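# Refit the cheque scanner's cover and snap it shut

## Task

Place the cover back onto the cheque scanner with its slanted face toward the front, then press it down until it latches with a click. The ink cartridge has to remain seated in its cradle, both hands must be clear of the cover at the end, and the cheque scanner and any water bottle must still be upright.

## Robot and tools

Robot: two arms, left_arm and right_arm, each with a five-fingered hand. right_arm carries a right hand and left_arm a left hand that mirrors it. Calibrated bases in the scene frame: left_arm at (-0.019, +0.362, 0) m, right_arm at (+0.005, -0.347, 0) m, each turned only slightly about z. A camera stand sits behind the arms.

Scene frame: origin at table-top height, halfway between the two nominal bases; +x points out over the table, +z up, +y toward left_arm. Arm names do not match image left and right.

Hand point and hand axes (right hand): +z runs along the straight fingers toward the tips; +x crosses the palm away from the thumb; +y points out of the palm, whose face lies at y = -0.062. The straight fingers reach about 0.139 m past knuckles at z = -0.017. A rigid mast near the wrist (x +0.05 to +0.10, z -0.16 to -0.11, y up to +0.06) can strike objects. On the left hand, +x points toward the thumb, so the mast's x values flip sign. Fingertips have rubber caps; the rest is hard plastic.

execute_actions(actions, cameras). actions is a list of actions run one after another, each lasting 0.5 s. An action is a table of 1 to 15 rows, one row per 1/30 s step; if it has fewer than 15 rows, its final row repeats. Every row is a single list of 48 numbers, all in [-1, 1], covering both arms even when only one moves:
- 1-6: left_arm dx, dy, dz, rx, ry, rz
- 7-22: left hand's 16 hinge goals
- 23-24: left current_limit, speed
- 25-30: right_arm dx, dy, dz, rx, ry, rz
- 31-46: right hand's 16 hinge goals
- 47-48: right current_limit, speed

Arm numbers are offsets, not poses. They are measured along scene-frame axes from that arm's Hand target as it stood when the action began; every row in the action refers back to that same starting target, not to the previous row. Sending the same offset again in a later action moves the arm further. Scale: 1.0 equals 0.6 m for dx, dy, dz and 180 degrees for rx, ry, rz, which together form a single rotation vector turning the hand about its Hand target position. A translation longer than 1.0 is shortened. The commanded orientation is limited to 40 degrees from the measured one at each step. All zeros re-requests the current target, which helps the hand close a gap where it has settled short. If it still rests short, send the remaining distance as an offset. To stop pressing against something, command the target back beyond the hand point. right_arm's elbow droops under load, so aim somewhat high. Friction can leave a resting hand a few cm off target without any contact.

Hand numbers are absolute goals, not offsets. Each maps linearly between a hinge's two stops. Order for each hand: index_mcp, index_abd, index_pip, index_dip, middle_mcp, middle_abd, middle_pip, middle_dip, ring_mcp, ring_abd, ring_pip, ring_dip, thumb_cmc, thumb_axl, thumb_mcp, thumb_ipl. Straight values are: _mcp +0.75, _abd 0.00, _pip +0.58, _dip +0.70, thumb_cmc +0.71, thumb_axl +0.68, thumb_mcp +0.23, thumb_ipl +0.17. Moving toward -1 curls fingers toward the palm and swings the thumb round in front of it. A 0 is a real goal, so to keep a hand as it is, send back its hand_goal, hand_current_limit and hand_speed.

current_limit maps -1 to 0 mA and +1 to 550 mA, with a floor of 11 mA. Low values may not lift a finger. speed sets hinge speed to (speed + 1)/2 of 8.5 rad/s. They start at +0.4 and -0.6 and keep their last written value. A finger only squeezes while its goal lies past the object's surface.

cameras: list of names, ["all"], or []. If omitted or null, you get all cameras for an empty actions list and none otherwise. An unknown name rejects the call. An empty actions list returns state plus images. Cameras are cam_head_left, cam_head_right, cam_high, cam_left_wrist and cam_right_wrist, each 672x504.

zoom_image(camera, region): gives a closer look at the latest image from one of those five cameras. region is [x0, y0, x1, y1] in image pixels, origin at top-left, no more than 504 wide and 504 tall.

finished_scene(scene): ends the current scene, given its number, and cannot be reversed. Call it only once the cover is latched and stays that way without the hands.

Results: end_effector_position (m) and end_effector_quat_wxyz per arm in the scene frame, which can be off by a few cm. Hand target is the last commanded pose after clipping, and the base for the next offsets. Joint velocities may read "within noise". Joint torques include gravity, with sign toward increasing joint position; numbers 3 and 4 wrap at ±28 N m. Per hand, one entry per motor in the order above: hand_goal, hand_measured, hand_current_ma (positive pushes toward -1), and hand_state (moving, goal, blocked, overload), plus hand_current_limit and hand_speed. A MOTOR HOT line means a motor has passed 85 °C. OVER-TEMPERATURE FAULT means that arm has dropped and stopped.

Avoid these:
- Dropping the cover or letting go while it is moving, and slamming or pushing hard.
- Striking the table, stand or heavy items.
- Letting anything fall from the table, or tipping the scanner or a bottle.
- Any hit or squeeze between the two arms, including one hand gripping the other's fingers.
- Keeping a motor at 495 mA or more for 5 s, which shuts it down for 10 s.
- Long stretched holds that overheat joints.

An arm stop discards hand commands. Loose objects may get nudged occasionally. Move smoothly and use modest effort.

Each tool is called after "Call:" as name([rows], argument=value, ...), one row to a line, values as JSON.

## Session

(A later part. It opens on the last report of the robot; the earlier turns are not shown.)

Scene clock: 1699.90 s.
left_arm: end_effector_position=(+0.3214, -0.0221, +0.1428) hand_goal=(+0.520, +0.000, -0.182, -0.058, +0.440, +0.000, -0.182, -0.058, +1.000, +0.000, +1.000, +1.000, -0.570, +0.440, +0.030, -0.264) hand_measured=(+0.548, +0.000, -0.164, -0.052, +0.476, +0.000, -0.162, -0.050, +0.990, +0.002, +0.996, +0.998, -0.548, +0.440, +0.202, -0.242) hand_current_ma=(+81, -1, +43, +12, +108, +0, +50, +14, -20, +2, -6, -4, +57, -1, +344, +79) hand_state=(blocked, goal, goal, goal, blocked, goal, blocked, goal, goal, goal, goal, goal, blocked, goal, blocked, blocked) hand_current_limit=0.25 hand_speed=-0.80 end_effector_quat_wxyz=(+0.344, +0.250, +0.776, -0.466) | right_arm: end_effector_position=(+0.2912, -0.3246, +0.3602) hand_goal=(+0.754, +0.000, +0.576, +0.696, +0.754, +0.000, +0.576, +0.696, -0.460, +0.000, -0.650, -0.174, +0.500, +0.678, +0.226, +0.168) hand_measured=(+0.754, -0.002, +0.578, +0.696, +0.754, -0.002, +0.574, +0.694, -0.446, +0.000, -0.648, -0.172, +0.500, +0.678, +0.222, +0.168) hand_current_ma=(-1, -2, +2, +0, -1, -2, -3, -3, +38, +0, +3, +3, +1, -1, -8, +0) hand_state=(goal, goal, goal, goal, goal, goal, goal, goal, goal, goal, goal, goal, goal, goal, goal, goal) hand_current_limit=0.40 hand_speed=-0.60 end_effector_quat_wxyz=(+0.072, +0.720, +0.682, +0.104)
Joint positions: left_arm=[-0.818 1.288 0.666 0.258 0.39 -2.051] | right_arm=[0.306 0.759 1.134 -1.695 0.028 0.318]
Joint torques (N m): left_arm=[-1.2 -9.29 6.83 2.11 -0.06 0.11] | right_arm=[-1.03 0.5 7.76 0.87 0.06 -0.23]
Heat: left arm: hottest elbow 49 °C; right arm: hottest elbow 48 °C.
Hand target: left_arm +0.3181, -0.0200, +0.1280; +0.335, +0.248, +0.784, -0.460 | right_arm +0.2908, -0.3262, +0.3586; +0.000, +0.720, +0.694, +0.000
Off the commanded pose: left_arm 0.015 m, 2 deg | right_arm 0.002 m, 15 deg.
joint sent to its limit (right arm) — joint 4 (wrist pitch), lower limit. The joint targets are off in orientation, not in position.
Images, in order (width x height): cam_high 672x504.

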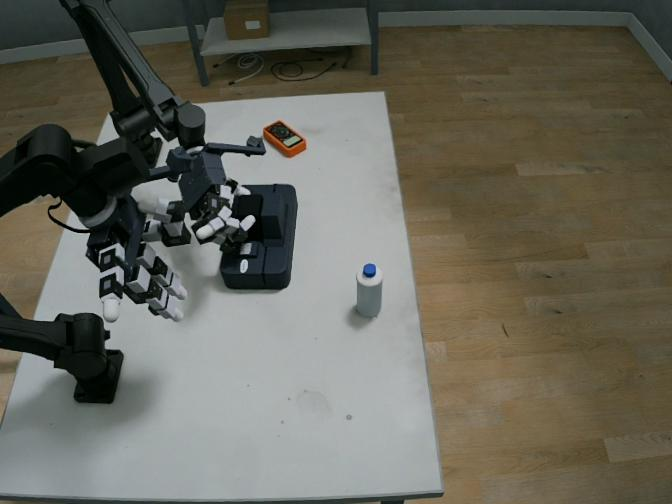

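Call:
execute_actions([
  [[-0.007,0.002,-0.006,0,0,0,0.52,0,-0.1825,-0.058,0.44,0,-0.1825,-0.058,1,0,1,1,-0.571,0.44,0.03,-0.265,0.25,-0.8,0,0,0,0,0,0,0.754,0,0.576,0.696,0.754,0,0.576,0.696,-0.46,0,-0.65,-0.174,0.5,0.678,0.226,0.168,0.4,-0.6]],
], cameras=["cam_high"])

Call:
zoom_image(camera="cam_high", region=[215, 170, 295, 250])

Scene clock: 1703.27 s.
left_arm: end_effector_position=(+0.3201, -0.0221, +0.1418) hand_goal=(+0.520, +0.000, -0.182, -0.058, +0.440, +0.000, -0.182, -0.058, +1.000, +0.000, +1.000, +1.000, -0.570, +0.440, +0.030, -0.264) hand_measured=(+0.548, +0.000, -0.164, -0.052, +0.476, -0.002, -0.160, -0.050, +0.990, +0.002, +0.996, +0.998, -0.550, +0.438, +0.202, -0.242) hand_current_ma=(+81, -1, +43, +12, +108, -1, +53, +14, -20, +2, -6, -4, +47, -2, +344, +79) hand_state=(blocked, goal, goal, goal, blocked, goal, blocked, goal, goal, goal, goal, goal, goal, goal, blocked, blocked) hand_current_limit=0.25 hand_speed=-0.80 end_effector_quat_wxyz=(+0.348, +0.251, +0.774, -0.466) | right_arm: end_effector_position=(+0.2912, -0.3246, +0.3602) hand_goal=(+0.754, +0.000, +0.576, +0.696, +0.754, +0.000, +0.576, +0.696, -0.460, +0.000, -0.650, -0.174, +0.500, +0.678, +0.226, +0.168) hand_measured=(+0.754, -0.002, +0.578, +0.696, +0.754, -0.002, +0.574, +0.694, -0.446, +0.000, -0.648, -0.172, +0.500, +0.678, +0.222, +0.168) hand_current_ma=(-1, -2, +2, +0, -1, -2, -3, -3, +38, +0, +3, +3, +1, -1, -8, +0) hand_state=(goal, goal, goal, goal, goal, goal, goal, goal, goal, goal, goal, goal, goal, goal, goal, goal) hand_current_limit=0.40 hand_speed=-0.60 end_effector_quat_wxyz=(+0.072, +0.720, +0.682, +0.104)
Joint positions: left_arm=[-0.823 1.288 0.656 0.276 0.382 -2.049] | right_arm=[0.306 0.759 1.134 -1.695 0.028 0.318]
Joint torques (N m): left_arm=[-2.02 -9.23 6.52 1.88 -0.06 0.05] | right_arm=[-0.85 0.38 7.75 0.87 0.06 -0.23]
Heat: left arm: hottest elbow 49 °C; right arm: hottest elbow 48 °C.
Hand target: left_arm +0.3140, -0.0187, +0.1244; +0.335, +0.247, +0.784, -0.460 | right_arm +0.2908, -0.3262, +0.3586; +0.000, +0.720, +0.694, +0.000
Off the commanded pose: left_arm 0.019 m, 2 deg | right_arm 0.002 m, 15 deg.
joint sent to its limit (right arm) — joint 4 (wrist pitch), lower limit. The joint targets are off in orientation, not in position.
Images, in order (width x height): cam_high 672x504.

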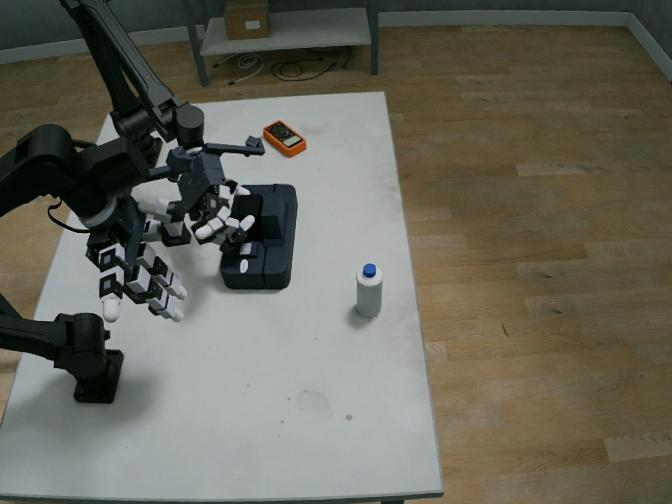

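Scaled by 6.300 from the camera's 672x504 image, which has a finer 960x720 frame.

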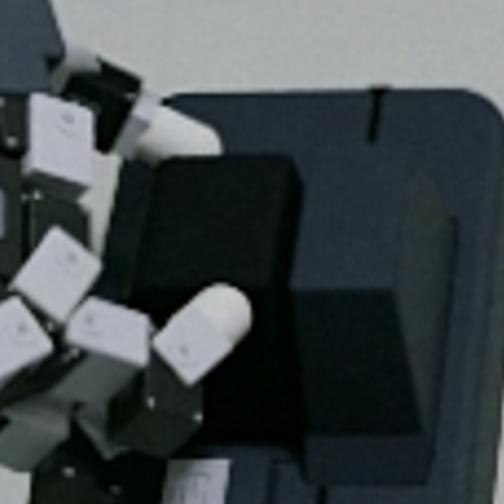

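Call:
execute_actions([
  [[0.0,0.0,-0.02,0,0,0,0.52,0,-0.1825,-0.058,0.44,0,-0.1825,-0.058,1,0,1,1,-0.571,0.44,0.03,-0.265,0.25,-0.8,0,0,0,0,0,0,0.754,0,0.576,0.696,0.754,0,0.576,0.696,-0.46,0,-0.65,-0.174,0.5,0.678,0.226,0.168,0.4,-0.6]],
], cameras=["cam_high"])

Call:
zoom_image(camera="cam_high", region=[215, 170, 295, 250])

Scene clock: 1707.10 s.
left_arm: end_effector_position=(+0.3196, -0.0214, +0.1413) hand_goal=(+0.520, +0.000, -0.182, -0.058, +0.440, +0.000, -0.182, -0.058, +1.000, +0.000, +1.000, +1.000, -0.570, +0.440, +0.030, -0.264) hand_measured=(+0.548, +0.000, -0.164, -0.052, +0.476, -0.002, -0.154, -0.046, +0.990, +0.002, +0.996, +0.998, -0.558, +0.438, +0.202, -0.244) hand_current_ma=(+81, -1, +43, +12, +108, -2, +73, +24, -20, +2, -6, -4, +27, -5, +344, +69) hand_state=(blocked, goal, goal, goal, blocked, goal, blocked, goal, goal, goal, goal, goal, goal, goal, blocked, goal) hand_current_limit=0.25 hand_speed=-0.80 end_effector_quat_wxyz=(+0.357, +0.251, +0.767, -0.470) | right_arm: end_effector_position=(+0.2912, -0.3246, +0.3602) hand_goal=(+0.754, +0.000, +0.576, +0.696, +0.754, +0.000, +0.576, +0.696, -0.460, +0.000, -0.650, -0.174, +0.500, +0.678, +0.226, +0.168) hand_measured=(+0.754, -0.002, +0.578, +0.696, +0.754, -0.002, +0.574, +0.694, -0.446, +0.000, -0.648, -0.172, +0.500, +0.678, +0.222, +0.168) hand_current_ma=(-1, -2, +2, +0, -1, -2, -3, -3, +38, +0, +3, +3, +1, -1, -8, +0) hand_state=(goal, goal, goal, goal, goal, goal, goal, goal, goal, goal, goal, goal, goal, goal, goal, goal) hand_current_limit=0.40 hand_speed=-0.60 end_effector_quat_wxyz=(+0.072, +0.720, +0.682, +0.104)
Joint positions: left_arm=[-0.823 1.288 0.638 0.316 0.38 -2.049] | right_arm=[0.306 0.759 1.134 -1.695 0.028 0.318]
Joint torques (N m): left_arm=[-1.2 -7.3 6.45 1.92 0.01 0.07] | right_arm=[-1.03 0.44 7.75 0.85 0.06 -0.23]
Heat: left arm: hottest elbow 49 °C; right arm: hottest elbow 48 °C.
Hand target: left_arm +0.3139, -0.0186, +0.1122; +0.335, +0.247, +0.784, -0.460 | right_arm +0.2908, -0.3262, +0.3586; +0.000, +0.720, +0.694, +0.000
Off the commanded pose: left_arm 0.030 m, 3 deg | right_arm 0.002 m, 15 deg.
joint sent to its limit (right arm) — joint 4 (wrist pitch), lower limit. The joint targets are off in orientation, not in position.
Images, in order (width x height): cam_high 672x504.

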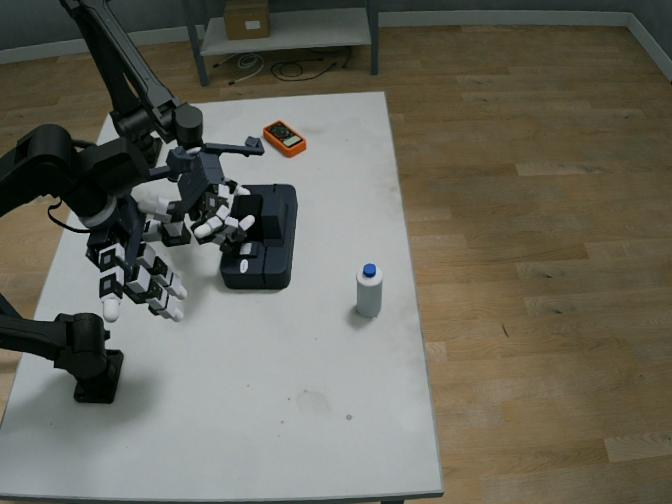

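Scaled by 6.300 from the camera's 672x504 image, which has a finer 960x720 frame.

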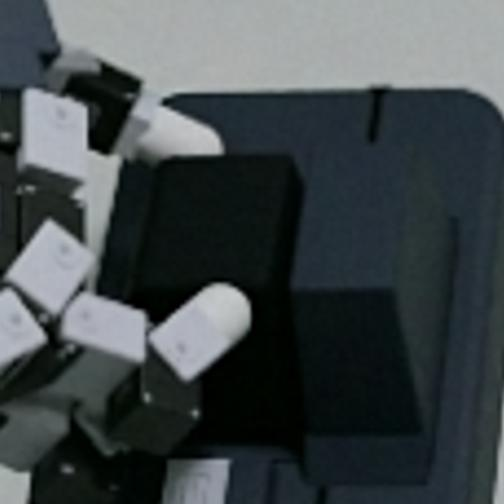

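Call:
execute_actions([
  [[0.008,-0.004,0.035,0,0,0,0.52,0,-0.1825,-0.058,0.44,0,-0.1825,-0.058,1,0,1,1,-0.571,0.44,0.03,-0.265,0.25,-0.8,0,0,0,0,0,0,0.754,0,0.576,0.696,0.754,0,0.576,0.696,-0.46,0,-0.65,-0.174,0.5,0.678,0.226,0.168,0.4,-0.6]],
  [[0,0,0.01,0,0,0,0.57,0,-0.1825,-0.058,0.5,0,-0.1825,-0.058,1,0,1,1,-0.571,0.44,0.12,-0.265,0.2,-0.8,0,0,0,0,0,0,0.754,0,0.576,0.696,0.754,0,0.576,0.696,-0.46,0,-0.65,-0.174,0.5,0.678,0.226,0.168,0.4,-0.6]],
  [[0,0,0,0,0,0,0.62,0,-0.1825,-0.058,0.56,0,-0.1825,-0.058,1,0,1,1,-0.571,0.44,0.2,-0.265,0.2,-0.8,0,0,0,0,0,0,0.754,0,0.576,0.696,0.754,0,0.576,0.696,-0.46,0,-0.65,-0.174,0.5,0.678,0.226,0.168,0.4,-0.6]],
  [[0,0,0,0,0,0,0.8,0,-0.1825,-0.058,0.8,0,-0.1825,-0.058,1,0,1,1,-0.571,0.44,0.4,-0.1,0.2,-0.8,0,0,0,0,0,0,0.754,0,0.576,0.696,0.754,0,0.576,0.696,-0.46,0,-0.65,-0.174,0.5,0.678,0.226,0.168,0.4,-0.6]],
], cameras=["cam_high","cam_left_wrist"])

Call:
zoom_image(camera="cam_high", region=[215, 170, 295, 250])

Scene clock: 1714.70 s.
left_arm: end_effector_position=(+0.3158, -0.0175, +0.1348) hand_goal=(+0.800, +0.000, -0.182, -0.058, +0.800, +0.000, -0.182, -0.058, +1.000, +0.000, +1.000, +1.000, -0.570, +0.440, +0.400, -0.100) hand_measured=(+0.788, +0.000, -0.180, -0.056, +0.790, +0.000, -0.180, -0.056, +0.990, +0.002, +0.996, +0.998, -0.556, +0.438, +0.396, -0.102) hand_current_ma=(-28, +0, +3, +4, -25, -1, +4, +4, -20, +2, -6, -4, +32, -2, -9, -4) hand_state=(goal, goal, goal, goal, goal, goal, goal, goal, goal, goal, goal, goal, goal, goal, goal, goal) hand_current_limit=0.20 hand_speed=-0.80 end_effector_quat_wxyz=(+0.335, +0.252, +0.784, -0.458) | right_arm: end_effector_position=(+0.2912, -0.3246, +0.3602) hand_goal=(+0.754, +0.000, +0.576, +0.696, +0.754, +0.000, +0.576, +0.696, -0.460, +0.000, -0.650, -0.174, +0.500, +0.678, +0.226, +0.168) hand_measured=(+0.754, -0.002, +0.578, +0.696, +0.754, -0.002, +0.574, +0.694, -0.446, +0.000, -0.648, -0.172, +0.500, +0.678, +0.222, +0.168) hand_current_ma=(-1, -2, +2, +0, -1, -2, -3, -3, +38, +0, +3, +3, +1, -1, -8, +0) hand_state=(goal, goal, goal, goal, goal, goal, goal, goal, goal, goal, goal, goal, goal, goal, goal, goal) hand_current_limit=0.40 hand_speed=-0.60 end_effector_quat_wxyz=(+0.072, +0.720, +0.682, +0.104)
Joint positions: left_arm=[-0.823 1.283 0.657 0.232 0.383 -2.045] | right_arm=[0.306 0.759 1.134 -1.695 0.028 0.318]
Joint torques (N m): left_arm=[-1.14 -10.17 9.05 1.62 0.21 -0.05] | right_arm=[-0.97 0.38 7.73 0.85 0.06 -0.23]
Heat: left arm: hottest elbow 49 °C; right arm: hottest elbow 48 °C.
Hand target: left_arm +0.3187, -0.0211, +0.1394; +0.335, +0.248, +0.784, -0.460 | right_arm +0.2908, -0.3262, +0.3586; +0.000, +0.720, +0.694, +0.000
Off the commanded pose: left_arm 0.007 m, 1 deg | right_arm 0.002 m, 15 deg.
joint sent to its limit (right arm) — joint 4 (wrist pitch), lower limit. The joint targets are off in orientation, not in position.
Images, in order (width x height): cam_high 672x504, cam_left_wrist 672x504.

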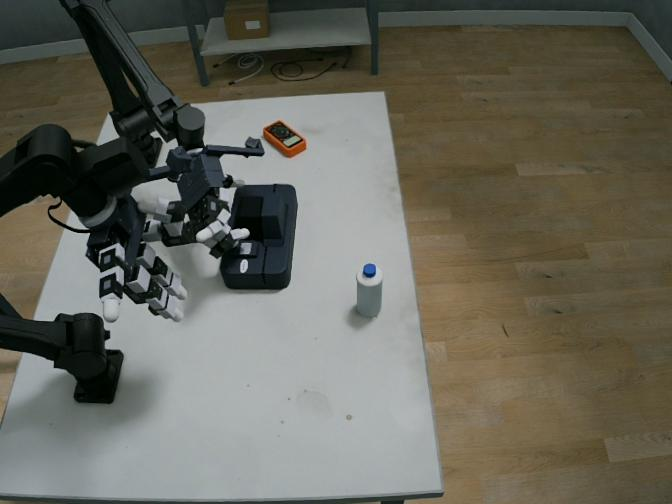

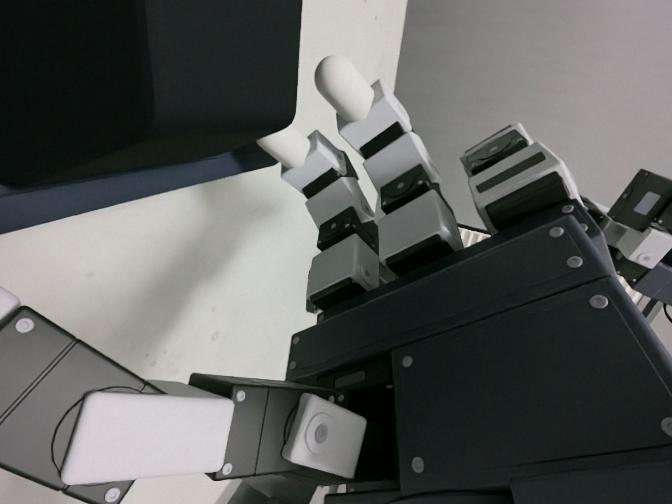

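Scaled by 6.300 from the camera's 672x504 image, which has a finer 960x720 frame.

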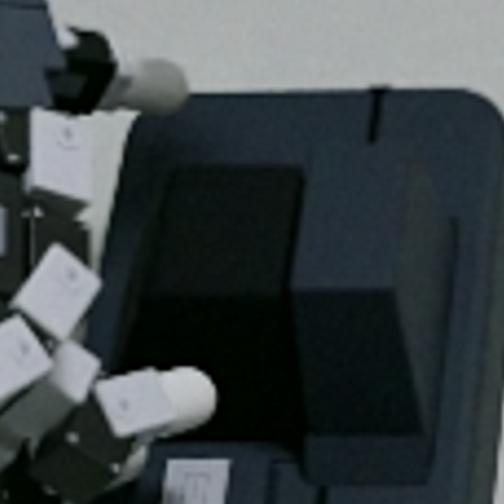

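Call:
execute_actions([
  [[0,0,0.1,0,0,0,0.8,0,-0.1825,-0.058,0.8,0,-0.1825,-0.058,1,0,1,1,-0.571,0.44,0.4,-0.1,0.2,-0.8,0,0,0,0,0,0,0.754,0,0.576,0.696,0.754,0,0.576,0.696,-0.46,0,-0.65,-0.174,0.5,0.678,0.226,0.168,0.4,-0.6]],
  [[-0.05,0.1,0.15,0,0,0,0.85,0,-0.1825,-0.058,0.85,0,-0.1825,-0.058,1,0,1,1,-0.571,0.44,0.4,-0.1,0.2,-0.8,0,0,0,0,0,0,0.754,0,0.576,0.696,0.754,0,0.576,0.696,-0.46,0,-0.65,-0.174,0.5,0.678,0.226,0.168,0.4,-0.6]],
  [[-0.12,0.22,0.03,0,0,0,0.85,0,-0.1825,-0.058,0.85,0,-0.1825,-0.058,1,0,1,1,-0.571,0.44,0.4,-0.1,0.2,-0.8,0.05,0.15,0,0,0,0,0.754,0,0.576,0.696,0.754,0,0.576,0.696,-0.46,0,-0.65,-0.174,0.5,0.678,0.226,0.168,0.4,-0.6]],
  [[-0.1,0.2,0,0,0,0,0.85,0,-0.1825,-0.058,0.85,0,-0.1825,-0.058,1,0,1,1,-0.571,0.44,0.4,-0.1,0.2,-0.8,0.05,0.1,0,0,0,0,0.754,0,0.576,0.696,0.754,0,0.576,0.696,-0.46,0,-0.65,-0.174,0.5,0.678,0.226,0.168,0.4,-0.6]],
], cameras=["cam_high","cam_head_right","cam_head_left"])

Call:
zoom_image(camera="cam_high", region=[225, 185, 285, 250])

Call:
zoom_image(camera="cam_head_right", region=[335, 260, 405, 330])

Scene clock: 1723.93 s.
left_arm: end_effector_position=(+0.1554, +0.2832, +0.2896) hand_goal=(+0.850, +0.000, -0.182, -0.058, +0.850, +0.000, -0.182, -0.058, +1.000, +0.000, +1.000, +1.000, -0.570, +0.440, +0.400, -0.100) hand_measured=(+0.840, +0.000, -0.180, -0.056, +0.842, +0.000, -0.180, -0.056, +0.990, +0.002, +0.996, +0.998, -0.558, +0.438, +0.398, -0.102) hand_current_ma=(-20, +0, +2, +4, -17, +0, +3, +4, -20, +2, -6, -4, +24, -2, -4, -3) hand_state=(goal, goal, goal, goal, goal, goal, goal, goal, goal, goal, goal, goal, goal, goal, goal, goal) hand_current_limit=0.20 hand_speed=-0.80 end_effector_quat_wxyz=(+0.368, +0.185, +0.820, -0.397) | right_arm: end_effector_position=(+0.3463, -0.1787, +0.3375) hand_goal=(+0.754, +0.000, +0.576, +0.696, +0.754, +0.000, +0.576, +0.696, -0.460, +0.000, -0.650, -0.174, +0.500, +0.678, +0.226, +0.168) hand_measured=(+0.754, +0.000, +0.578, +0.696, +0.754, +0.000, +0.574, +0.694, -0.446, +0.000, -0.648, -0.172, +0.502, +0.678, +0.222, +0.168) hand_current_ma=(+0, +0, +2, +0, -1, +0, -3, -3, +38, +0, +3, +3, +3, -1, -8, +0) hand_state=(goal, goal, goal, goal, goal, goal, goal, goal, goal, goal, goal, goal, goal, goal, goal, goal) hand_current_limit=0.40 hand_speed=-0.60 end_effector_quat_wxyz=(+0.014, +0.714, +0.699, +0.035)
Joint positions: left_arm=[0.115 0.266 0.762 -1.332 0.978 -1.429] | right_arm=[0.697 1.149 1.348 -1.696 0.02 0.679]
Joint torques (N m): left_arm=[-0.73 5.19 11 1.01 0.96 0.16] | right_arm=[-0.15 -5.71 10.93 0.5 0.27 0.1]
Heat: left arm: hottest elbow 50 °C; right arm: hottest elbow 49 °C.
Hand target: left_arm +0.1567, +0.2909, +0.3073; +0.335, +0.247, +0.784, -0.460 | right_arm +0.3508, -0.1761, +0.3588; +0.000, +0.720, +0.694, +0.000
Off the commanded pose: left_arm 0.019 m, 12 deg | right_arm 0.022 m, 4 deg.
joint sent to its limit (right arm) — joint 4 (wrist pitch), lower limit. The joint targets are off in orientation, not in position.
Images, in order (width x height): cam_head_left 672x504, cam_head_right 672x504, cam_high 672x504.

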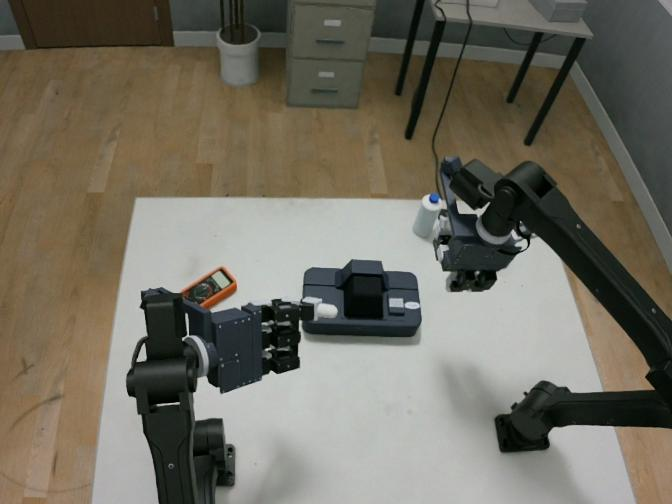

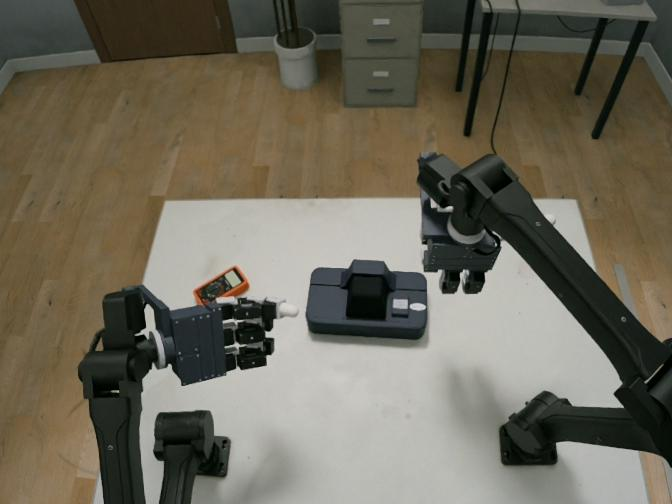

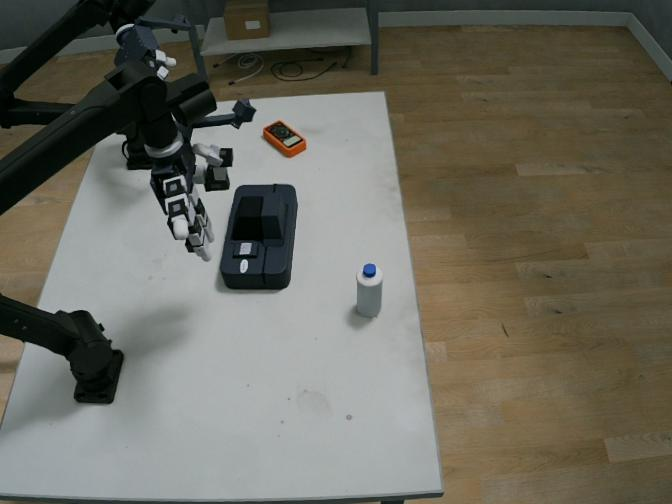

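Scaled by 7.754 from the camera's 672x504 image, which has a finer 960x720 frame.

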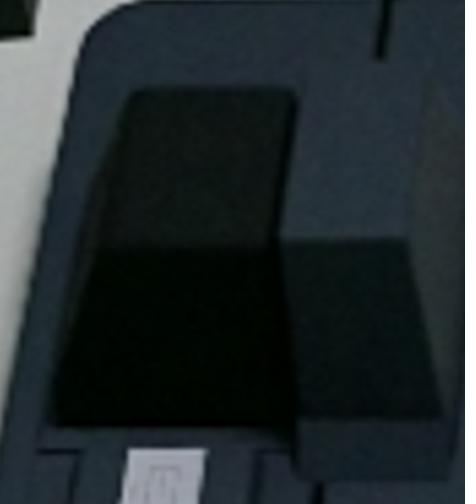

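Scaled by 7.200 from the camera's 672x504 image, which has a finer 960x720 frame.

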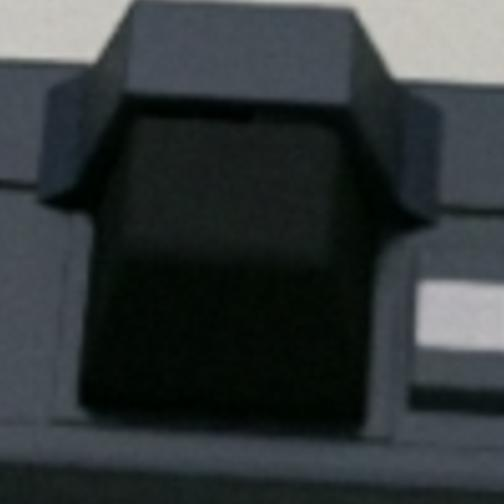

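Call:
execute_actions([
  [[0,0,0,0,0,0,0.85,0,-0.1825,-0.058,0.85,0,-0.1825,-0.058,1,0,1,1,-0.571,0.44,0.4,-0.1,0.2,-0.8,0.06,0.17,0,0,0,0,0.754,0,0.576,0.696,0.754,0,0.576,0.696,-0.46,0,-0.65,-0.174,0.5,0.678,0.226,0.168,0.4,-0.6]],
  [[0,0,0,0,0,0,0.85,0,-0.1825,-0.058,0.85,0,-0.1825,-0.058,1,0,1,1,-0.571,0.44,0.4,-0.1,0.2,-0.8,0.06,0.14,-0.04,0,0,0,0.754,0,0.576,0.696,0.754,0,0.576,0.696,-0.46,0,-0.65,-0.174,0.5,0.678,0.226,0.168,0.4,-0.6]],
  [[0,0,0,0,0,0,0.85,0,-0.1825,-0.058,0.85,0,-0.1825,-0.058,1,0,1,1,-0.571,0.44,0.4,-0.1,0.2,-0.8,-0.016,0.0,-0.06,0,0,0,0.754,0,0.576,0.696,0.754,0,0.576,0.696,-0.46,0,-0.65,-0.174,0.5,0.678,0.226,0.168,0.8,-0.6]],
  [[0,0,0,0,0,0,0.85,0,-0.1825,-0.058,0.85,0,-0.1825,-0.058,1,0,1,1,-0.571,0.44,0.4,-0.1,0.2,-0.8,0,0.0,-0.04,0,0,0,0.754,0,0.576,0.696,0.754,0,0.576,0.696,-0.46,0,-0.65,-0.174,0.5,0.678,0.226,0.168,0.8,-0.6]],
], cameras=["cam_high","cam_head_right"])

Call:
zoom_image(camera="cam_high", region=[225, 170, 305, 250])

Call:
zoom_image(camera="cam_head_right", region=[330, 240, 410, 330])

Scene clock: 1734.57 s.
left_arm: end_effector_position=(+0.1545, +0.2875, +0.2907) hand_goal=(+0.850, +0.000, -0.182, -0.058, +0.850, +0.000, -0.182, -0.058, +1.000, +0.000, +1.000, +1.000, -0.570, +0.440, +0.400, -0.100) hand_measured=(+0.840, +0.000, -0.180, -0.056, +0.842, +0.000, -0.180, -0.056, +0.990, +0.002, +0.996, +0.998, -0.558, +0.438, +0.398, -0.102) hand_current_ma=(-20, +0, +2, +4, -17, +0, +3, +4, -20, +2, -6, -4, +24, -2, -4, -3) hand_state=(goal, goal, goal, goal, goal, goal, goal, goal, goal, goal, goal, goal, goal, goal, goal, goal) hand_current_limit=0.20 hand_speed=-0.80 end_effector_quat_wxyz=(+0.337, +0.212, +0.817, -0.417) | right_arm: end_effector_position=(+0.4143, +0.0031, +0.2794) hand_goal=(+0.754, +0.000, +0.576, +0.696, +0.754, +0.000, +0.576, +0.696, -0.460, +0.000, -0.650, -0.174, +0.500, +0.678, +0.226, +0.168) hand_measured=(+0.754, +0.000, +0.578, +0.696, +0.754, +0.000, +0.574, +0.694, -0.446, +0.000, -0.648, -0.172, +0.502, +0.678, +0.222, +0.168) hand_current_ma=(+0, +0, +2, +0, +0, +0, -3, -3, +38, +0, +3, +3, +3, -1, -8, +0) hand_state=(goal, goal, goal, goal, goal, goal, goal, goal, goal, goal, goal, goal, goal, goal, goal, goal) hand_current_limit=0.80 hand_speed=-0.60 end_effector_quat_wxyz=(+0.001, +0.718, +0.696, -0.001)
Joint positions: left_arm=[0.29 0.409 0.823 -1.676 1.108 -0.981] | right_arm=[0.899 1.641 1.702 -1.634 0.003 0.891]
Joint torques (N m): left_arm=[-0.21 4.31 10.78 0.27 1.16 0.19] | right_arm=[0.67 -12.69 7.87 0.87 0.1 0.11]
Heat: left arm: hottest elbow 51 °C; right arm: hottest elbow 50 °C.
Hand target: left_arm +0.1567, +0.2909, +0.3074; +0.335, +0.248, +0.784, -0.460 | right_arm +0.4132, +0.0098, +0.2748; +0.000, +0.720, +0.694, +0.000
Off the commanded pose: left_arm 0.017 m, 7 deg | right_arm 0.008 m, 0 deg.
joint sent to its limit (left arm) — joint 4 (wrist pitch), lower limit. The joint targets are off in orientation, not in position.
Images, in order (width x height): cam_head_right 672x504, cam_high 672x504.

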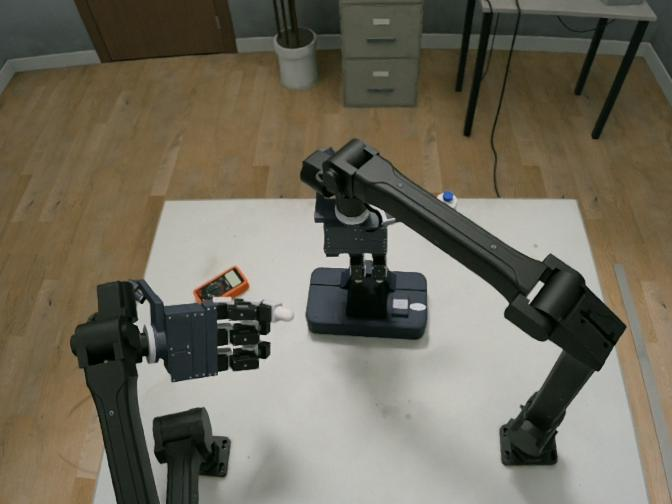

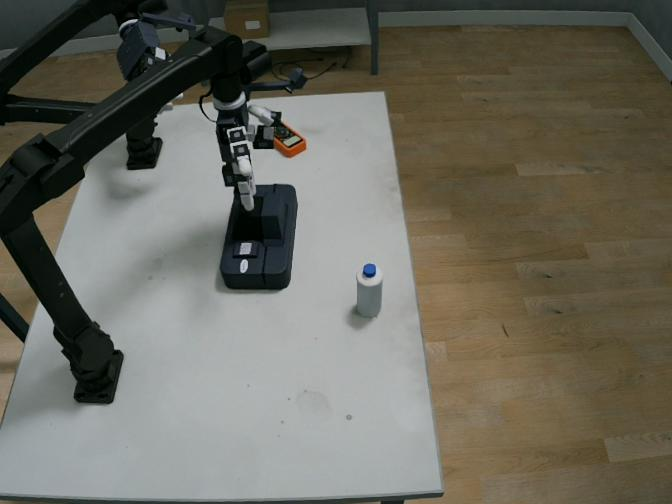

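Scaled by 6.300 from the camera's 672x504 image, which has a finer 960x720 frame.

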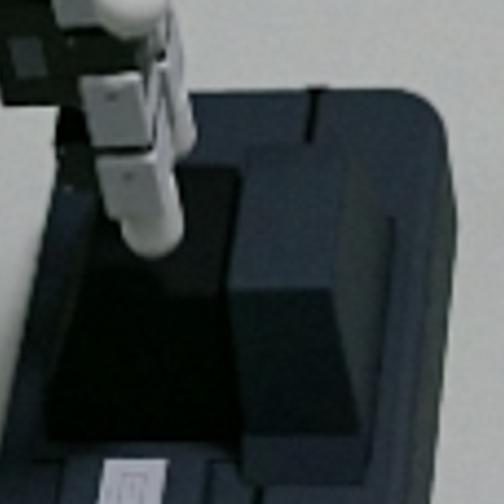

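Scaled by 5.600 from the camera's 672x504 image, which has a finer 960x720 frame.

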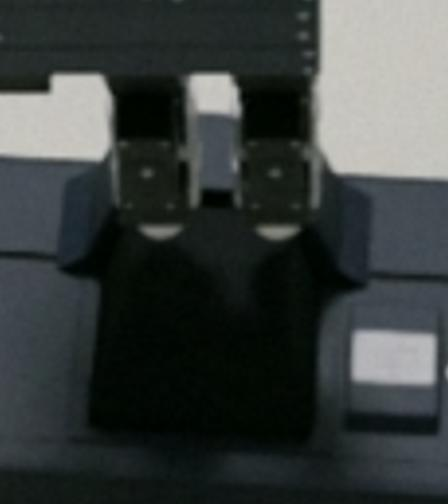

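Call:
execute_actions([
  [[0,0,0,0,0,0,0.85,0,-0.1825,-0.058,0.85,0,-0.1825,-0.058,1,0,1,1,-0.571,0.44,0.4,-0.1,0.2,-0.8,0,-0.003,-0.05,0,0,0,0.754,0,0.576,0.696,0.754,0,0.576,0.696,-0.46,0,-0.65,-0.174,0.5,0.678,0.226,0.168,0.8,-0.6]],
  [[0,0,0,0,0,0,0.85,0,-0.1825,-0.058,0.85,0,-0.1825,-0.058,1,0,1,1,-0.571,0.44,0.4,-0.1,0.2,-0.8,0,0.0,-0.06,0.010,0.015,0,0.754,0,0.576,0.696,0.754,0,0.576,0.696,-0.46,0,-0.65,-0.174,0.5,0.678,0.226,0.168,0.8,-0.6]],
], cameras=["cam_high","cam_head_right"])

Call:
zoom_image(camera="cam_high", region=[225, 170, 305, 250])

Call:
zoom_image(camera="cam_head_right", region=[330, 240, 410, 330])

Scene clock: 1740.70 s.
left_arm: end_effector_position=(+0.1545, +0.2875, +0.2907) hand_goal=(+0.850, +0.000, -0.182, -0.058, +0.850, +0.000, -0.182, -0.058, +1.000, +0.000, +1.000, +1.000, -0.570, +0.440, +0.400, -0.100) hand_measured=(+0.840, +0.000, -0.180, -0.056, +0.842, +0.000, -0.180, -0.056, +0.990, +0.002, +0.996, +0.998, -0.558, +0.438, +0.398, -0.102) hand_current_ma=(-20, +0, +2, +4, -17, +0, +3, +4, -20, +2, -6, -4, +24, -2, -4, -3) hand_state=(goal, goal, goal, goal, goal, goal, goal, goal, goal, goal, goal, goal, goal, goal, goal, goal) hand_current_limit=0.20 hand_speed=-0.80 end_effector_quat_wxyz=(+0.337, +0.212, +0.817, -0.417) | right_arm: end_effector_position=(+0.4097, +0.0012, +0.2550) hand_goal=(+0.754, +0.000, +0.576, +0.696, +0.754, +0.000, +0.576, +0.696, -0.460, +0.000, -0.650, -0.174, +0.500, +0.678, +0.226, +0.168) hand_measured=(+0.754, +0.036, +0.576, +0.696, +0.748, +0.004, +0.574, +0.694, -0.446, +0.000, -0.648, -0.172, +0.502, +0.678, +0.222, +0.168) hand_current_ma=(-1, +96, +0, +1, -11, +5, -5, -4, +38, +0, +3, +3, +2, -1, -9, +0) hand_state=(goal, blocked, goal, goal, goal, goal, goal, goal, goal, goal, goal, goal, goal, goal, goal, goal) hand_current_limit=0.80 hand_speed=-0.60 end_effector_quat_wxyz=(-0.020, +0.720, +0.693, +0.024)
Joint positions: left_arm=[0.29 0.409 0.823 -1.676 1.108 -0.981] | right_arm=[0.891 1.594 1.582 -1.508 -0.035 0.892]
Joint torques (N m): left_arm=[-0.62 4.89 10.48 0.39 1.17 0.21] | right_arm=[-0.38 -8.41 5.18 1.96 -0.83 -0.13]
Heat: left arm: hottest elbow 51 °C; right arm: hottest elbow 49 °C.
Hand target: left_arm +0.1567, +0.2909, +0.3074; +0.335, +0.248, +0.784, -0.460 | right_arm +0.4131, +0.0080, +0.2088; -0.028, +0.720, +0.694, -0.006
Off the commanded pose: left_arm 0.017 m, 7 deg | right_arm 0.047 m, 4 deg.
joint sent to its limit (left arm) — joint 4 (wrist pitch), lower limit. The joint targets are off in orientation, not in position.
Images, in order (width x height): cam_head_right 672x504, cam_high 672x504.

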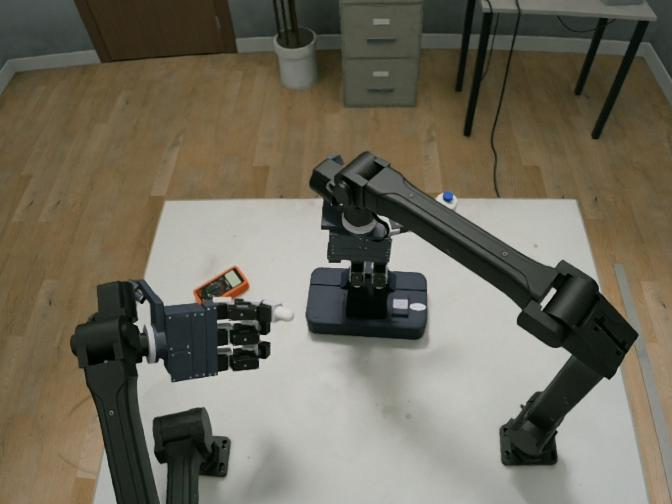

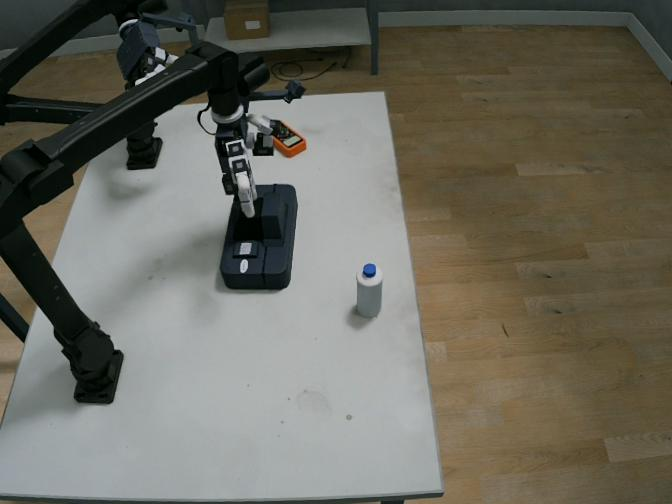

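Scaled by 6.300 from the camera's 672x504 image, which has a finer 960x720 frame.

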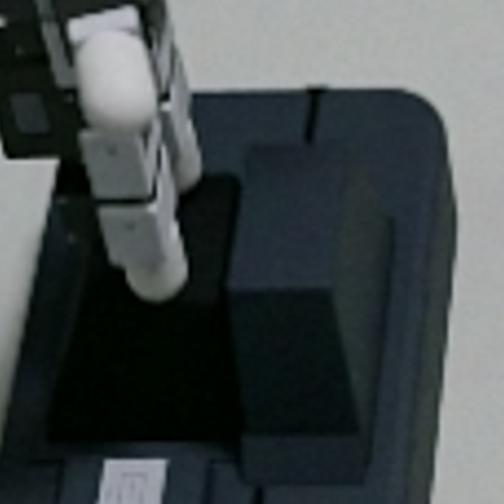

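Scaled by 5.600 from the camera's 672x504 image, which has a finer 960x720 frame.

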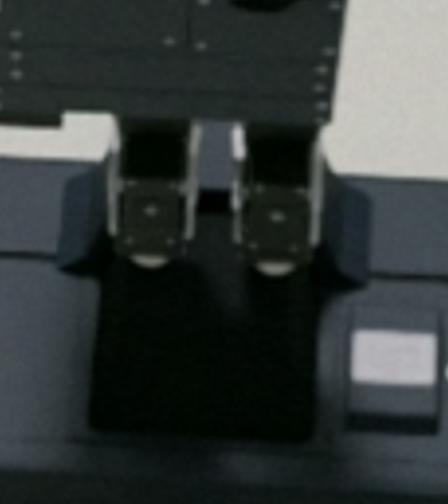

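Call:
execute_actions([
  [[0,0,0,0,0,0,0.85,0,-0.1825,-0.058,0.85,0,-0.1825,-0.058,1,0,1,1,-0.571,0.44,0.4,-0.1,0.2,-0.8,0,0,-0.08,0.010,0.012,0,0.754,0,0.576,0.696,0.754,0,0.576,0.696,-0.46,0,-0.65,-0.174,0.5,0.678,0.226,0.168,0.8,-0.6]],
  [[0,0,0,0,0,0,0.85,0,-0.1825,-0.058,0.85,0,-0.1825,-0.058,1,0,1,1,-0.571,0.44,0.4,-0.1,0.2,-0.8,0,0.0,-0.07,0.010,0.010,0,0.754,0,0.576,0.696,0.754,0,0.576,0.696,-0.46,0,-0.65,-0.174,0.5,0.678,0.226,0.168,0.8,-0.6]],
], cameras=["cam_high","cam_head_right"])

Call:
zoom_image(camera="cam_high", region=[225, 170, 305, 250])

Call:
zoom_image(camera="cam_head_right", region=[330, 240, 410, 330])

Scene clock: 1747.17 s.
left_arm: end_effector_position=(+0.1545, +0.2875, +0.2907) hand_goal=(+0.850, +0.000, -0.182, -0.058, +0.850, +0.000, -0.182, -0.058, +1.000, +0.000, +1.000, +1.000, -0.570, +0.440, +0.400, -0.100) hand_measured=(+0.840, +0.000, -0.180, -0.056, +0.842, +0.000, -0.180, -0.056, +0.990, +0.002, +0.996, +0.998, -0.558, +0.438, +0.398, -0.102) hand_current_ma=(-20, +0, +2, +4, -17, +0, +3, +4, -20, +2, -6, -4, +24, -2, -4, -3) hand_state=(goal, goal, goal, goal, goal, goal, goal, goal, goal, goal, goal, goal, goal, goal, goal, goal) hand_current_limit=0.20 hand_speed=-0.80 end_effector_quat_wxyz=(+0.337, +0.212, +0.817, -0.417) | right_arm: end_effector_position=(+0.4117, -0.0143, +0.2495) hand_goal=(+0.754, +0.000, +0.576, +0.696, +0.754, +0.000, +0.576, +0.696, -0.460, +0.000, -0.650, -0.174, +0.500, +0.678, +0.226, +0.168) hand_measured=(+0.782, +0.090, +0.604, +0.710, +0.750, +0.004, +0.574, +0.694, -0.446, +0.000, -0.648, -0.172, +0.502, +0.678, +0.222, +0.168) hand_current_ma=(+91, +292, +82, +35, -8, +5, -5, -4, +38, +0, +3, +3, +2, -1, -9, +0) hand_state=(blocked, blocked, blocked, goal, goal, goal, goal, goal, goal, goal, goal, goal, goal, goal, goal, goal) hand_current_limit=0.80 hand_speed=-0.60 end_effector_quat_wxyz=(-0.059, +0.722, +0.684, +0.088)
Joint positions: left_arm=[0.29 0.409 0.823 -1.676 1.108 -0.981] | right_arm=[0.84 1.486 1.433 -1.337 -0.11 0.866]
Joint torques (N m): left_arm=[-0.44 3.9 10.65 0.23 1.18 0.19] | right_arm=[0.91 0.85 1.32 3.14 -1.76 -0.22]
Heat: left arm: hottest elbow 51 °C; right arm: hottest elbow 48 °C.
Hand target: left_arm +0.1567, +0.2909, +0.3074; +0.335, +0.248, +0.784, -0.460 | right_arm +0.4131, +0.0081, +0.1187; -0.074, +0.717, +0.693, -0.009
Off the commanded pose: left_arm 0.017 m, 7 deg | right_arm 0.133 m, 11 deg.
joint sent to its limit (left arm) — joint 4 (wrist pitch), lower limit. The joint targets are off in orientation, not in position.
Images, in order (width x height): cam_head_right 672x504, cam_high 672x504.

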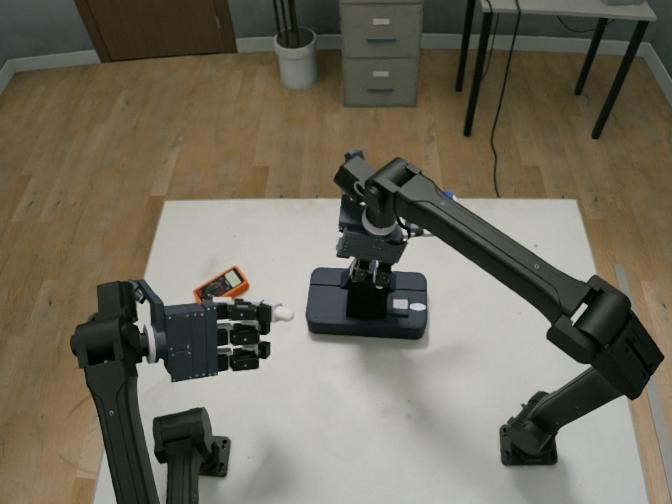

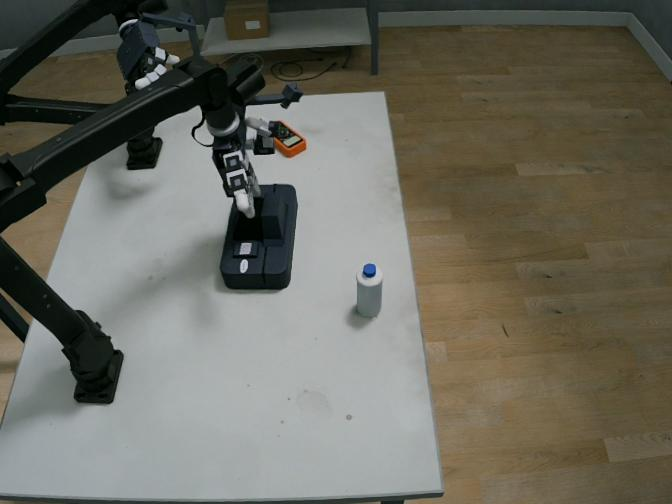

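Scaled by 6.300 from the camera's 672x504 image, which has a finer 960x720 frame.

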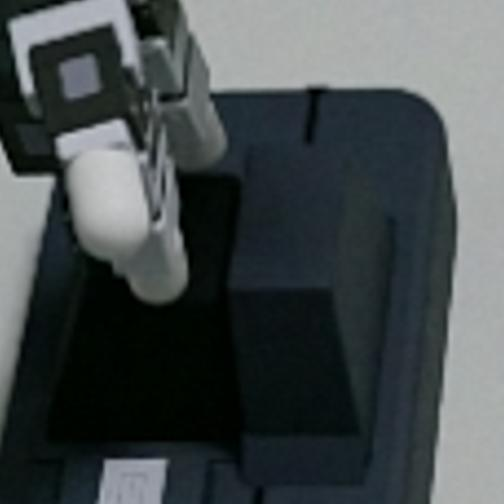

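Scaled by 5.600 from the camera's 672x504 image, which has a finer 960x720 frame.

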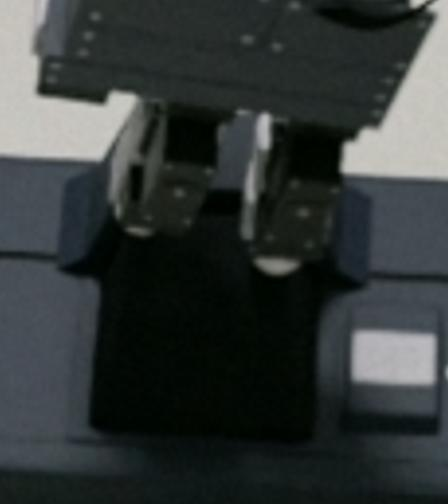

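Call:
execute_actions([
  [[0,0,0,0,0,0,0.85,0,-0.1825,-0.058,0.85,0,-0.1825,-0.058,1,0,1,1,-0.571,0.44,0.4,-0.1,0.2,-0.8,0,0,0.13,-0.020,-0.022,0,0.754,0,0.576,0.696,0.754,0,0.576,0.696,-0.46,0,-0.65,-0.174,0.5,0.678,0.226,0.168,0.8,-0.6]],
  [[0,0,0,0,0,0,0.85,0,-0.1825,-0.058,0.85,0,-0.1825,-0.058,1,0,1,1,-0.571,0.44,0.4,-0.1,0.2,-0.8,0,0.0,0.13,-0.010,-0.015,0,0.754,0,0.576,0.696,0.754,0,0.576,0.696,-0.46,0,-0.65,-0.174,0.5,0.678,0.226,0.168,0.8,-0.6]],
  [[0,0,0,0,0,0,0.85,0,-0.1825,-0.058,0.85,0,-0.1825,-0.058,1,0,1,1,-0.571,0.44,0.4,-0.1,0.2,-0.8,0,0.0,0.12,0,0,0,0.754,0,0.576,0.696,0.754,0,0.576,0.696,-0.46,0,-0.65,-0.174,0.5,0.678,0.226,0.168,0.8,-0.6]],
], cameras=["cam_high","cam_head_right"])

Call:
zoom_image(camera="cam_high", region=[225, 185, 285, 250])

Call:
zoom_image(camera="cam_head_right", region=[335, 260, 405, 330])

Scene clock: 1757.37 s.
left_arm: end_effector_position=(+0.1545, +0.2875, +0.2907) hand_goal=(+0.850, +0.000, -0.182, -0.058, +0.850, +0.000, -0.182, -0.058, +1.000, +0.000, +1.000, +1.000, -0.570, +0.440, +0.400, -0.100) hand_measured=(+0.840, +0.000, -0.180, -0.056, +0.842, +0.000, -0.180, -0.056, +0.990, +0.002, +0.996, +0.998, -0.558, +0.438, +0.398, -0.102) hand_current_ma=(-20, +0, +2, +4, -17, +0, +3, +4, -20, +2, -6, -4, +24, -2, -4, -3) hand_state=(goal, goal, goal, goal, goal, goal, goal, goal, goal, goal, goal, goal, goal, goal, goal, goal) hand_current_limit=0.20 hand_speed=-0.80 end_effector_quat_wxyz=(+0.337, +0.212, +0.817, -0.417) | right_arm: end_effector_position=(+0.4126, +0.0004, +0.3371) hand_goal=(+0.754, +0.000, +0.576, +0.696, +0.754, +0.000, +0.576, +0.696, -0.460, +0.000, -0.650, -0.174, +0.500, +0.678, +0.226, +0.168) hand_measured=(+0.754, -0.002, +0.578, +0.698, +0.750, +0.002, +0.574, +0.694, -0.446, +0.000, -0.648, -0.172, +0.502, +0.678, +0.222, +0.168) hand_current_ma=(+0, -4, +4, +5, -9, +4, -5, -4, +38, +0, +3, +3, +2, -1, -9, +0) hand_state=(goal, goal, goal, goal, goal, goal, goal, goal, goal, goal, goal, goal, goal, goal, goal, goal) hand_current_limit=0.80 hand_speed=-0.60 end_effector_quat_wxyz=(+0.003, +0.716, +0.697, +0.038)
Joint positions: left_arm=[0.29 0.409 0.823 -1.676 1.108 -0.981] | right_arm=[0.901 1.597 1.789 -1.687 0.013 0.888]
Joint torques (N m): left_arm=[-0.15 4.13 10.52 0.34 1.16 0.13] | right_arm=[0.73 -11.75 10.48 0.12 0.36 0.11]
Heat: left arm: hottest elbow 52 °C; right arm: hottest elbow 47 °C.
Hand target: left_arm +0.1567, +0.2909, +0.3074; +0.335, +0.248, +0.784, -0.460 | right_arm +0.4131, +0.0081, +0.3467; +0.000, +0.720, +0.694, +0.000
Off the commanded pose: left_arm 0.017 m, 7 deg | right_arm 0.012 m, 4 deg.
joint sent to its limit (left arm) — joint 4 (wrist pitch), lower limit. The joint targets are off in orientation, not in position.
joint sent to its limit (right arm) — joint 4 (wrist pitch), lower limit. The joint targets are off in orientation, not in position.
Images, in order (width x height): cam_head_right 672x504, cam_high 672x504.

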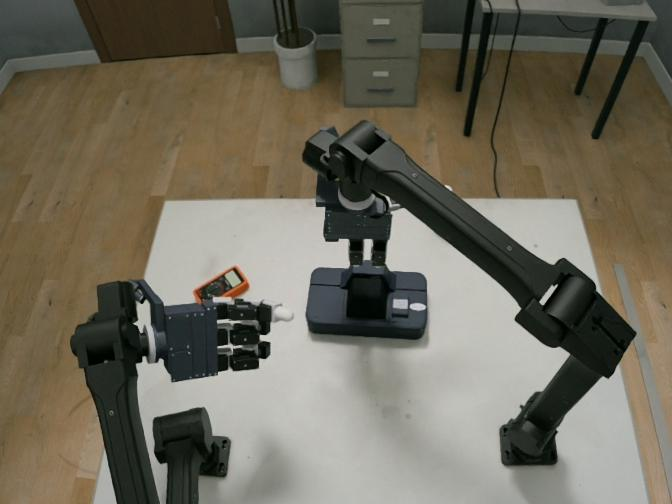

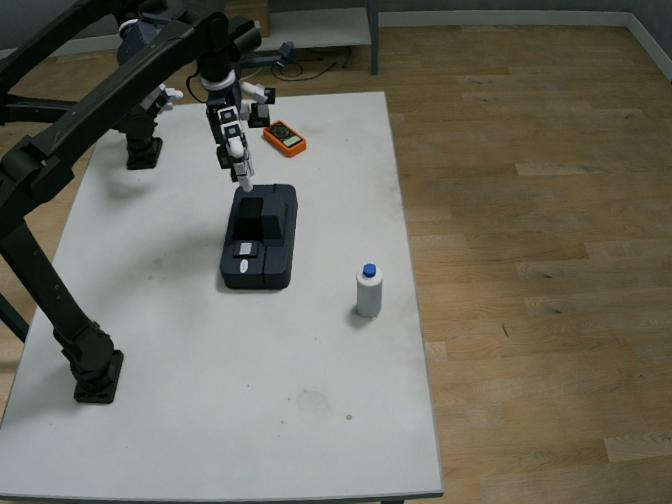

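Scaled by 7.754 from the camera's 672x504 image, which has a finer 960x720 frame.

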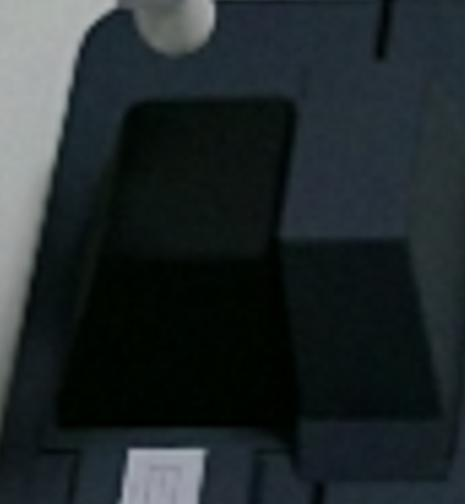

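Scaled by 7.200 from the camera's 672x504 image, which has a finer 960x720 frame.

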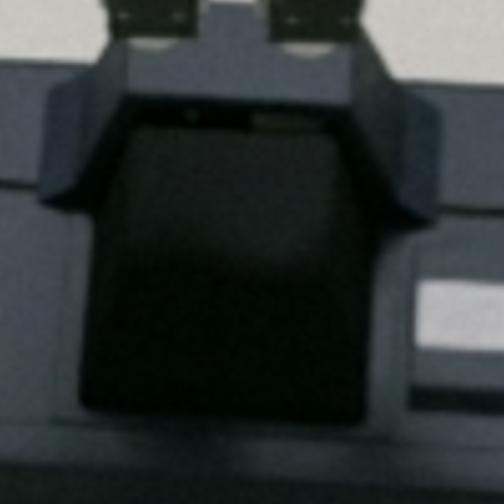

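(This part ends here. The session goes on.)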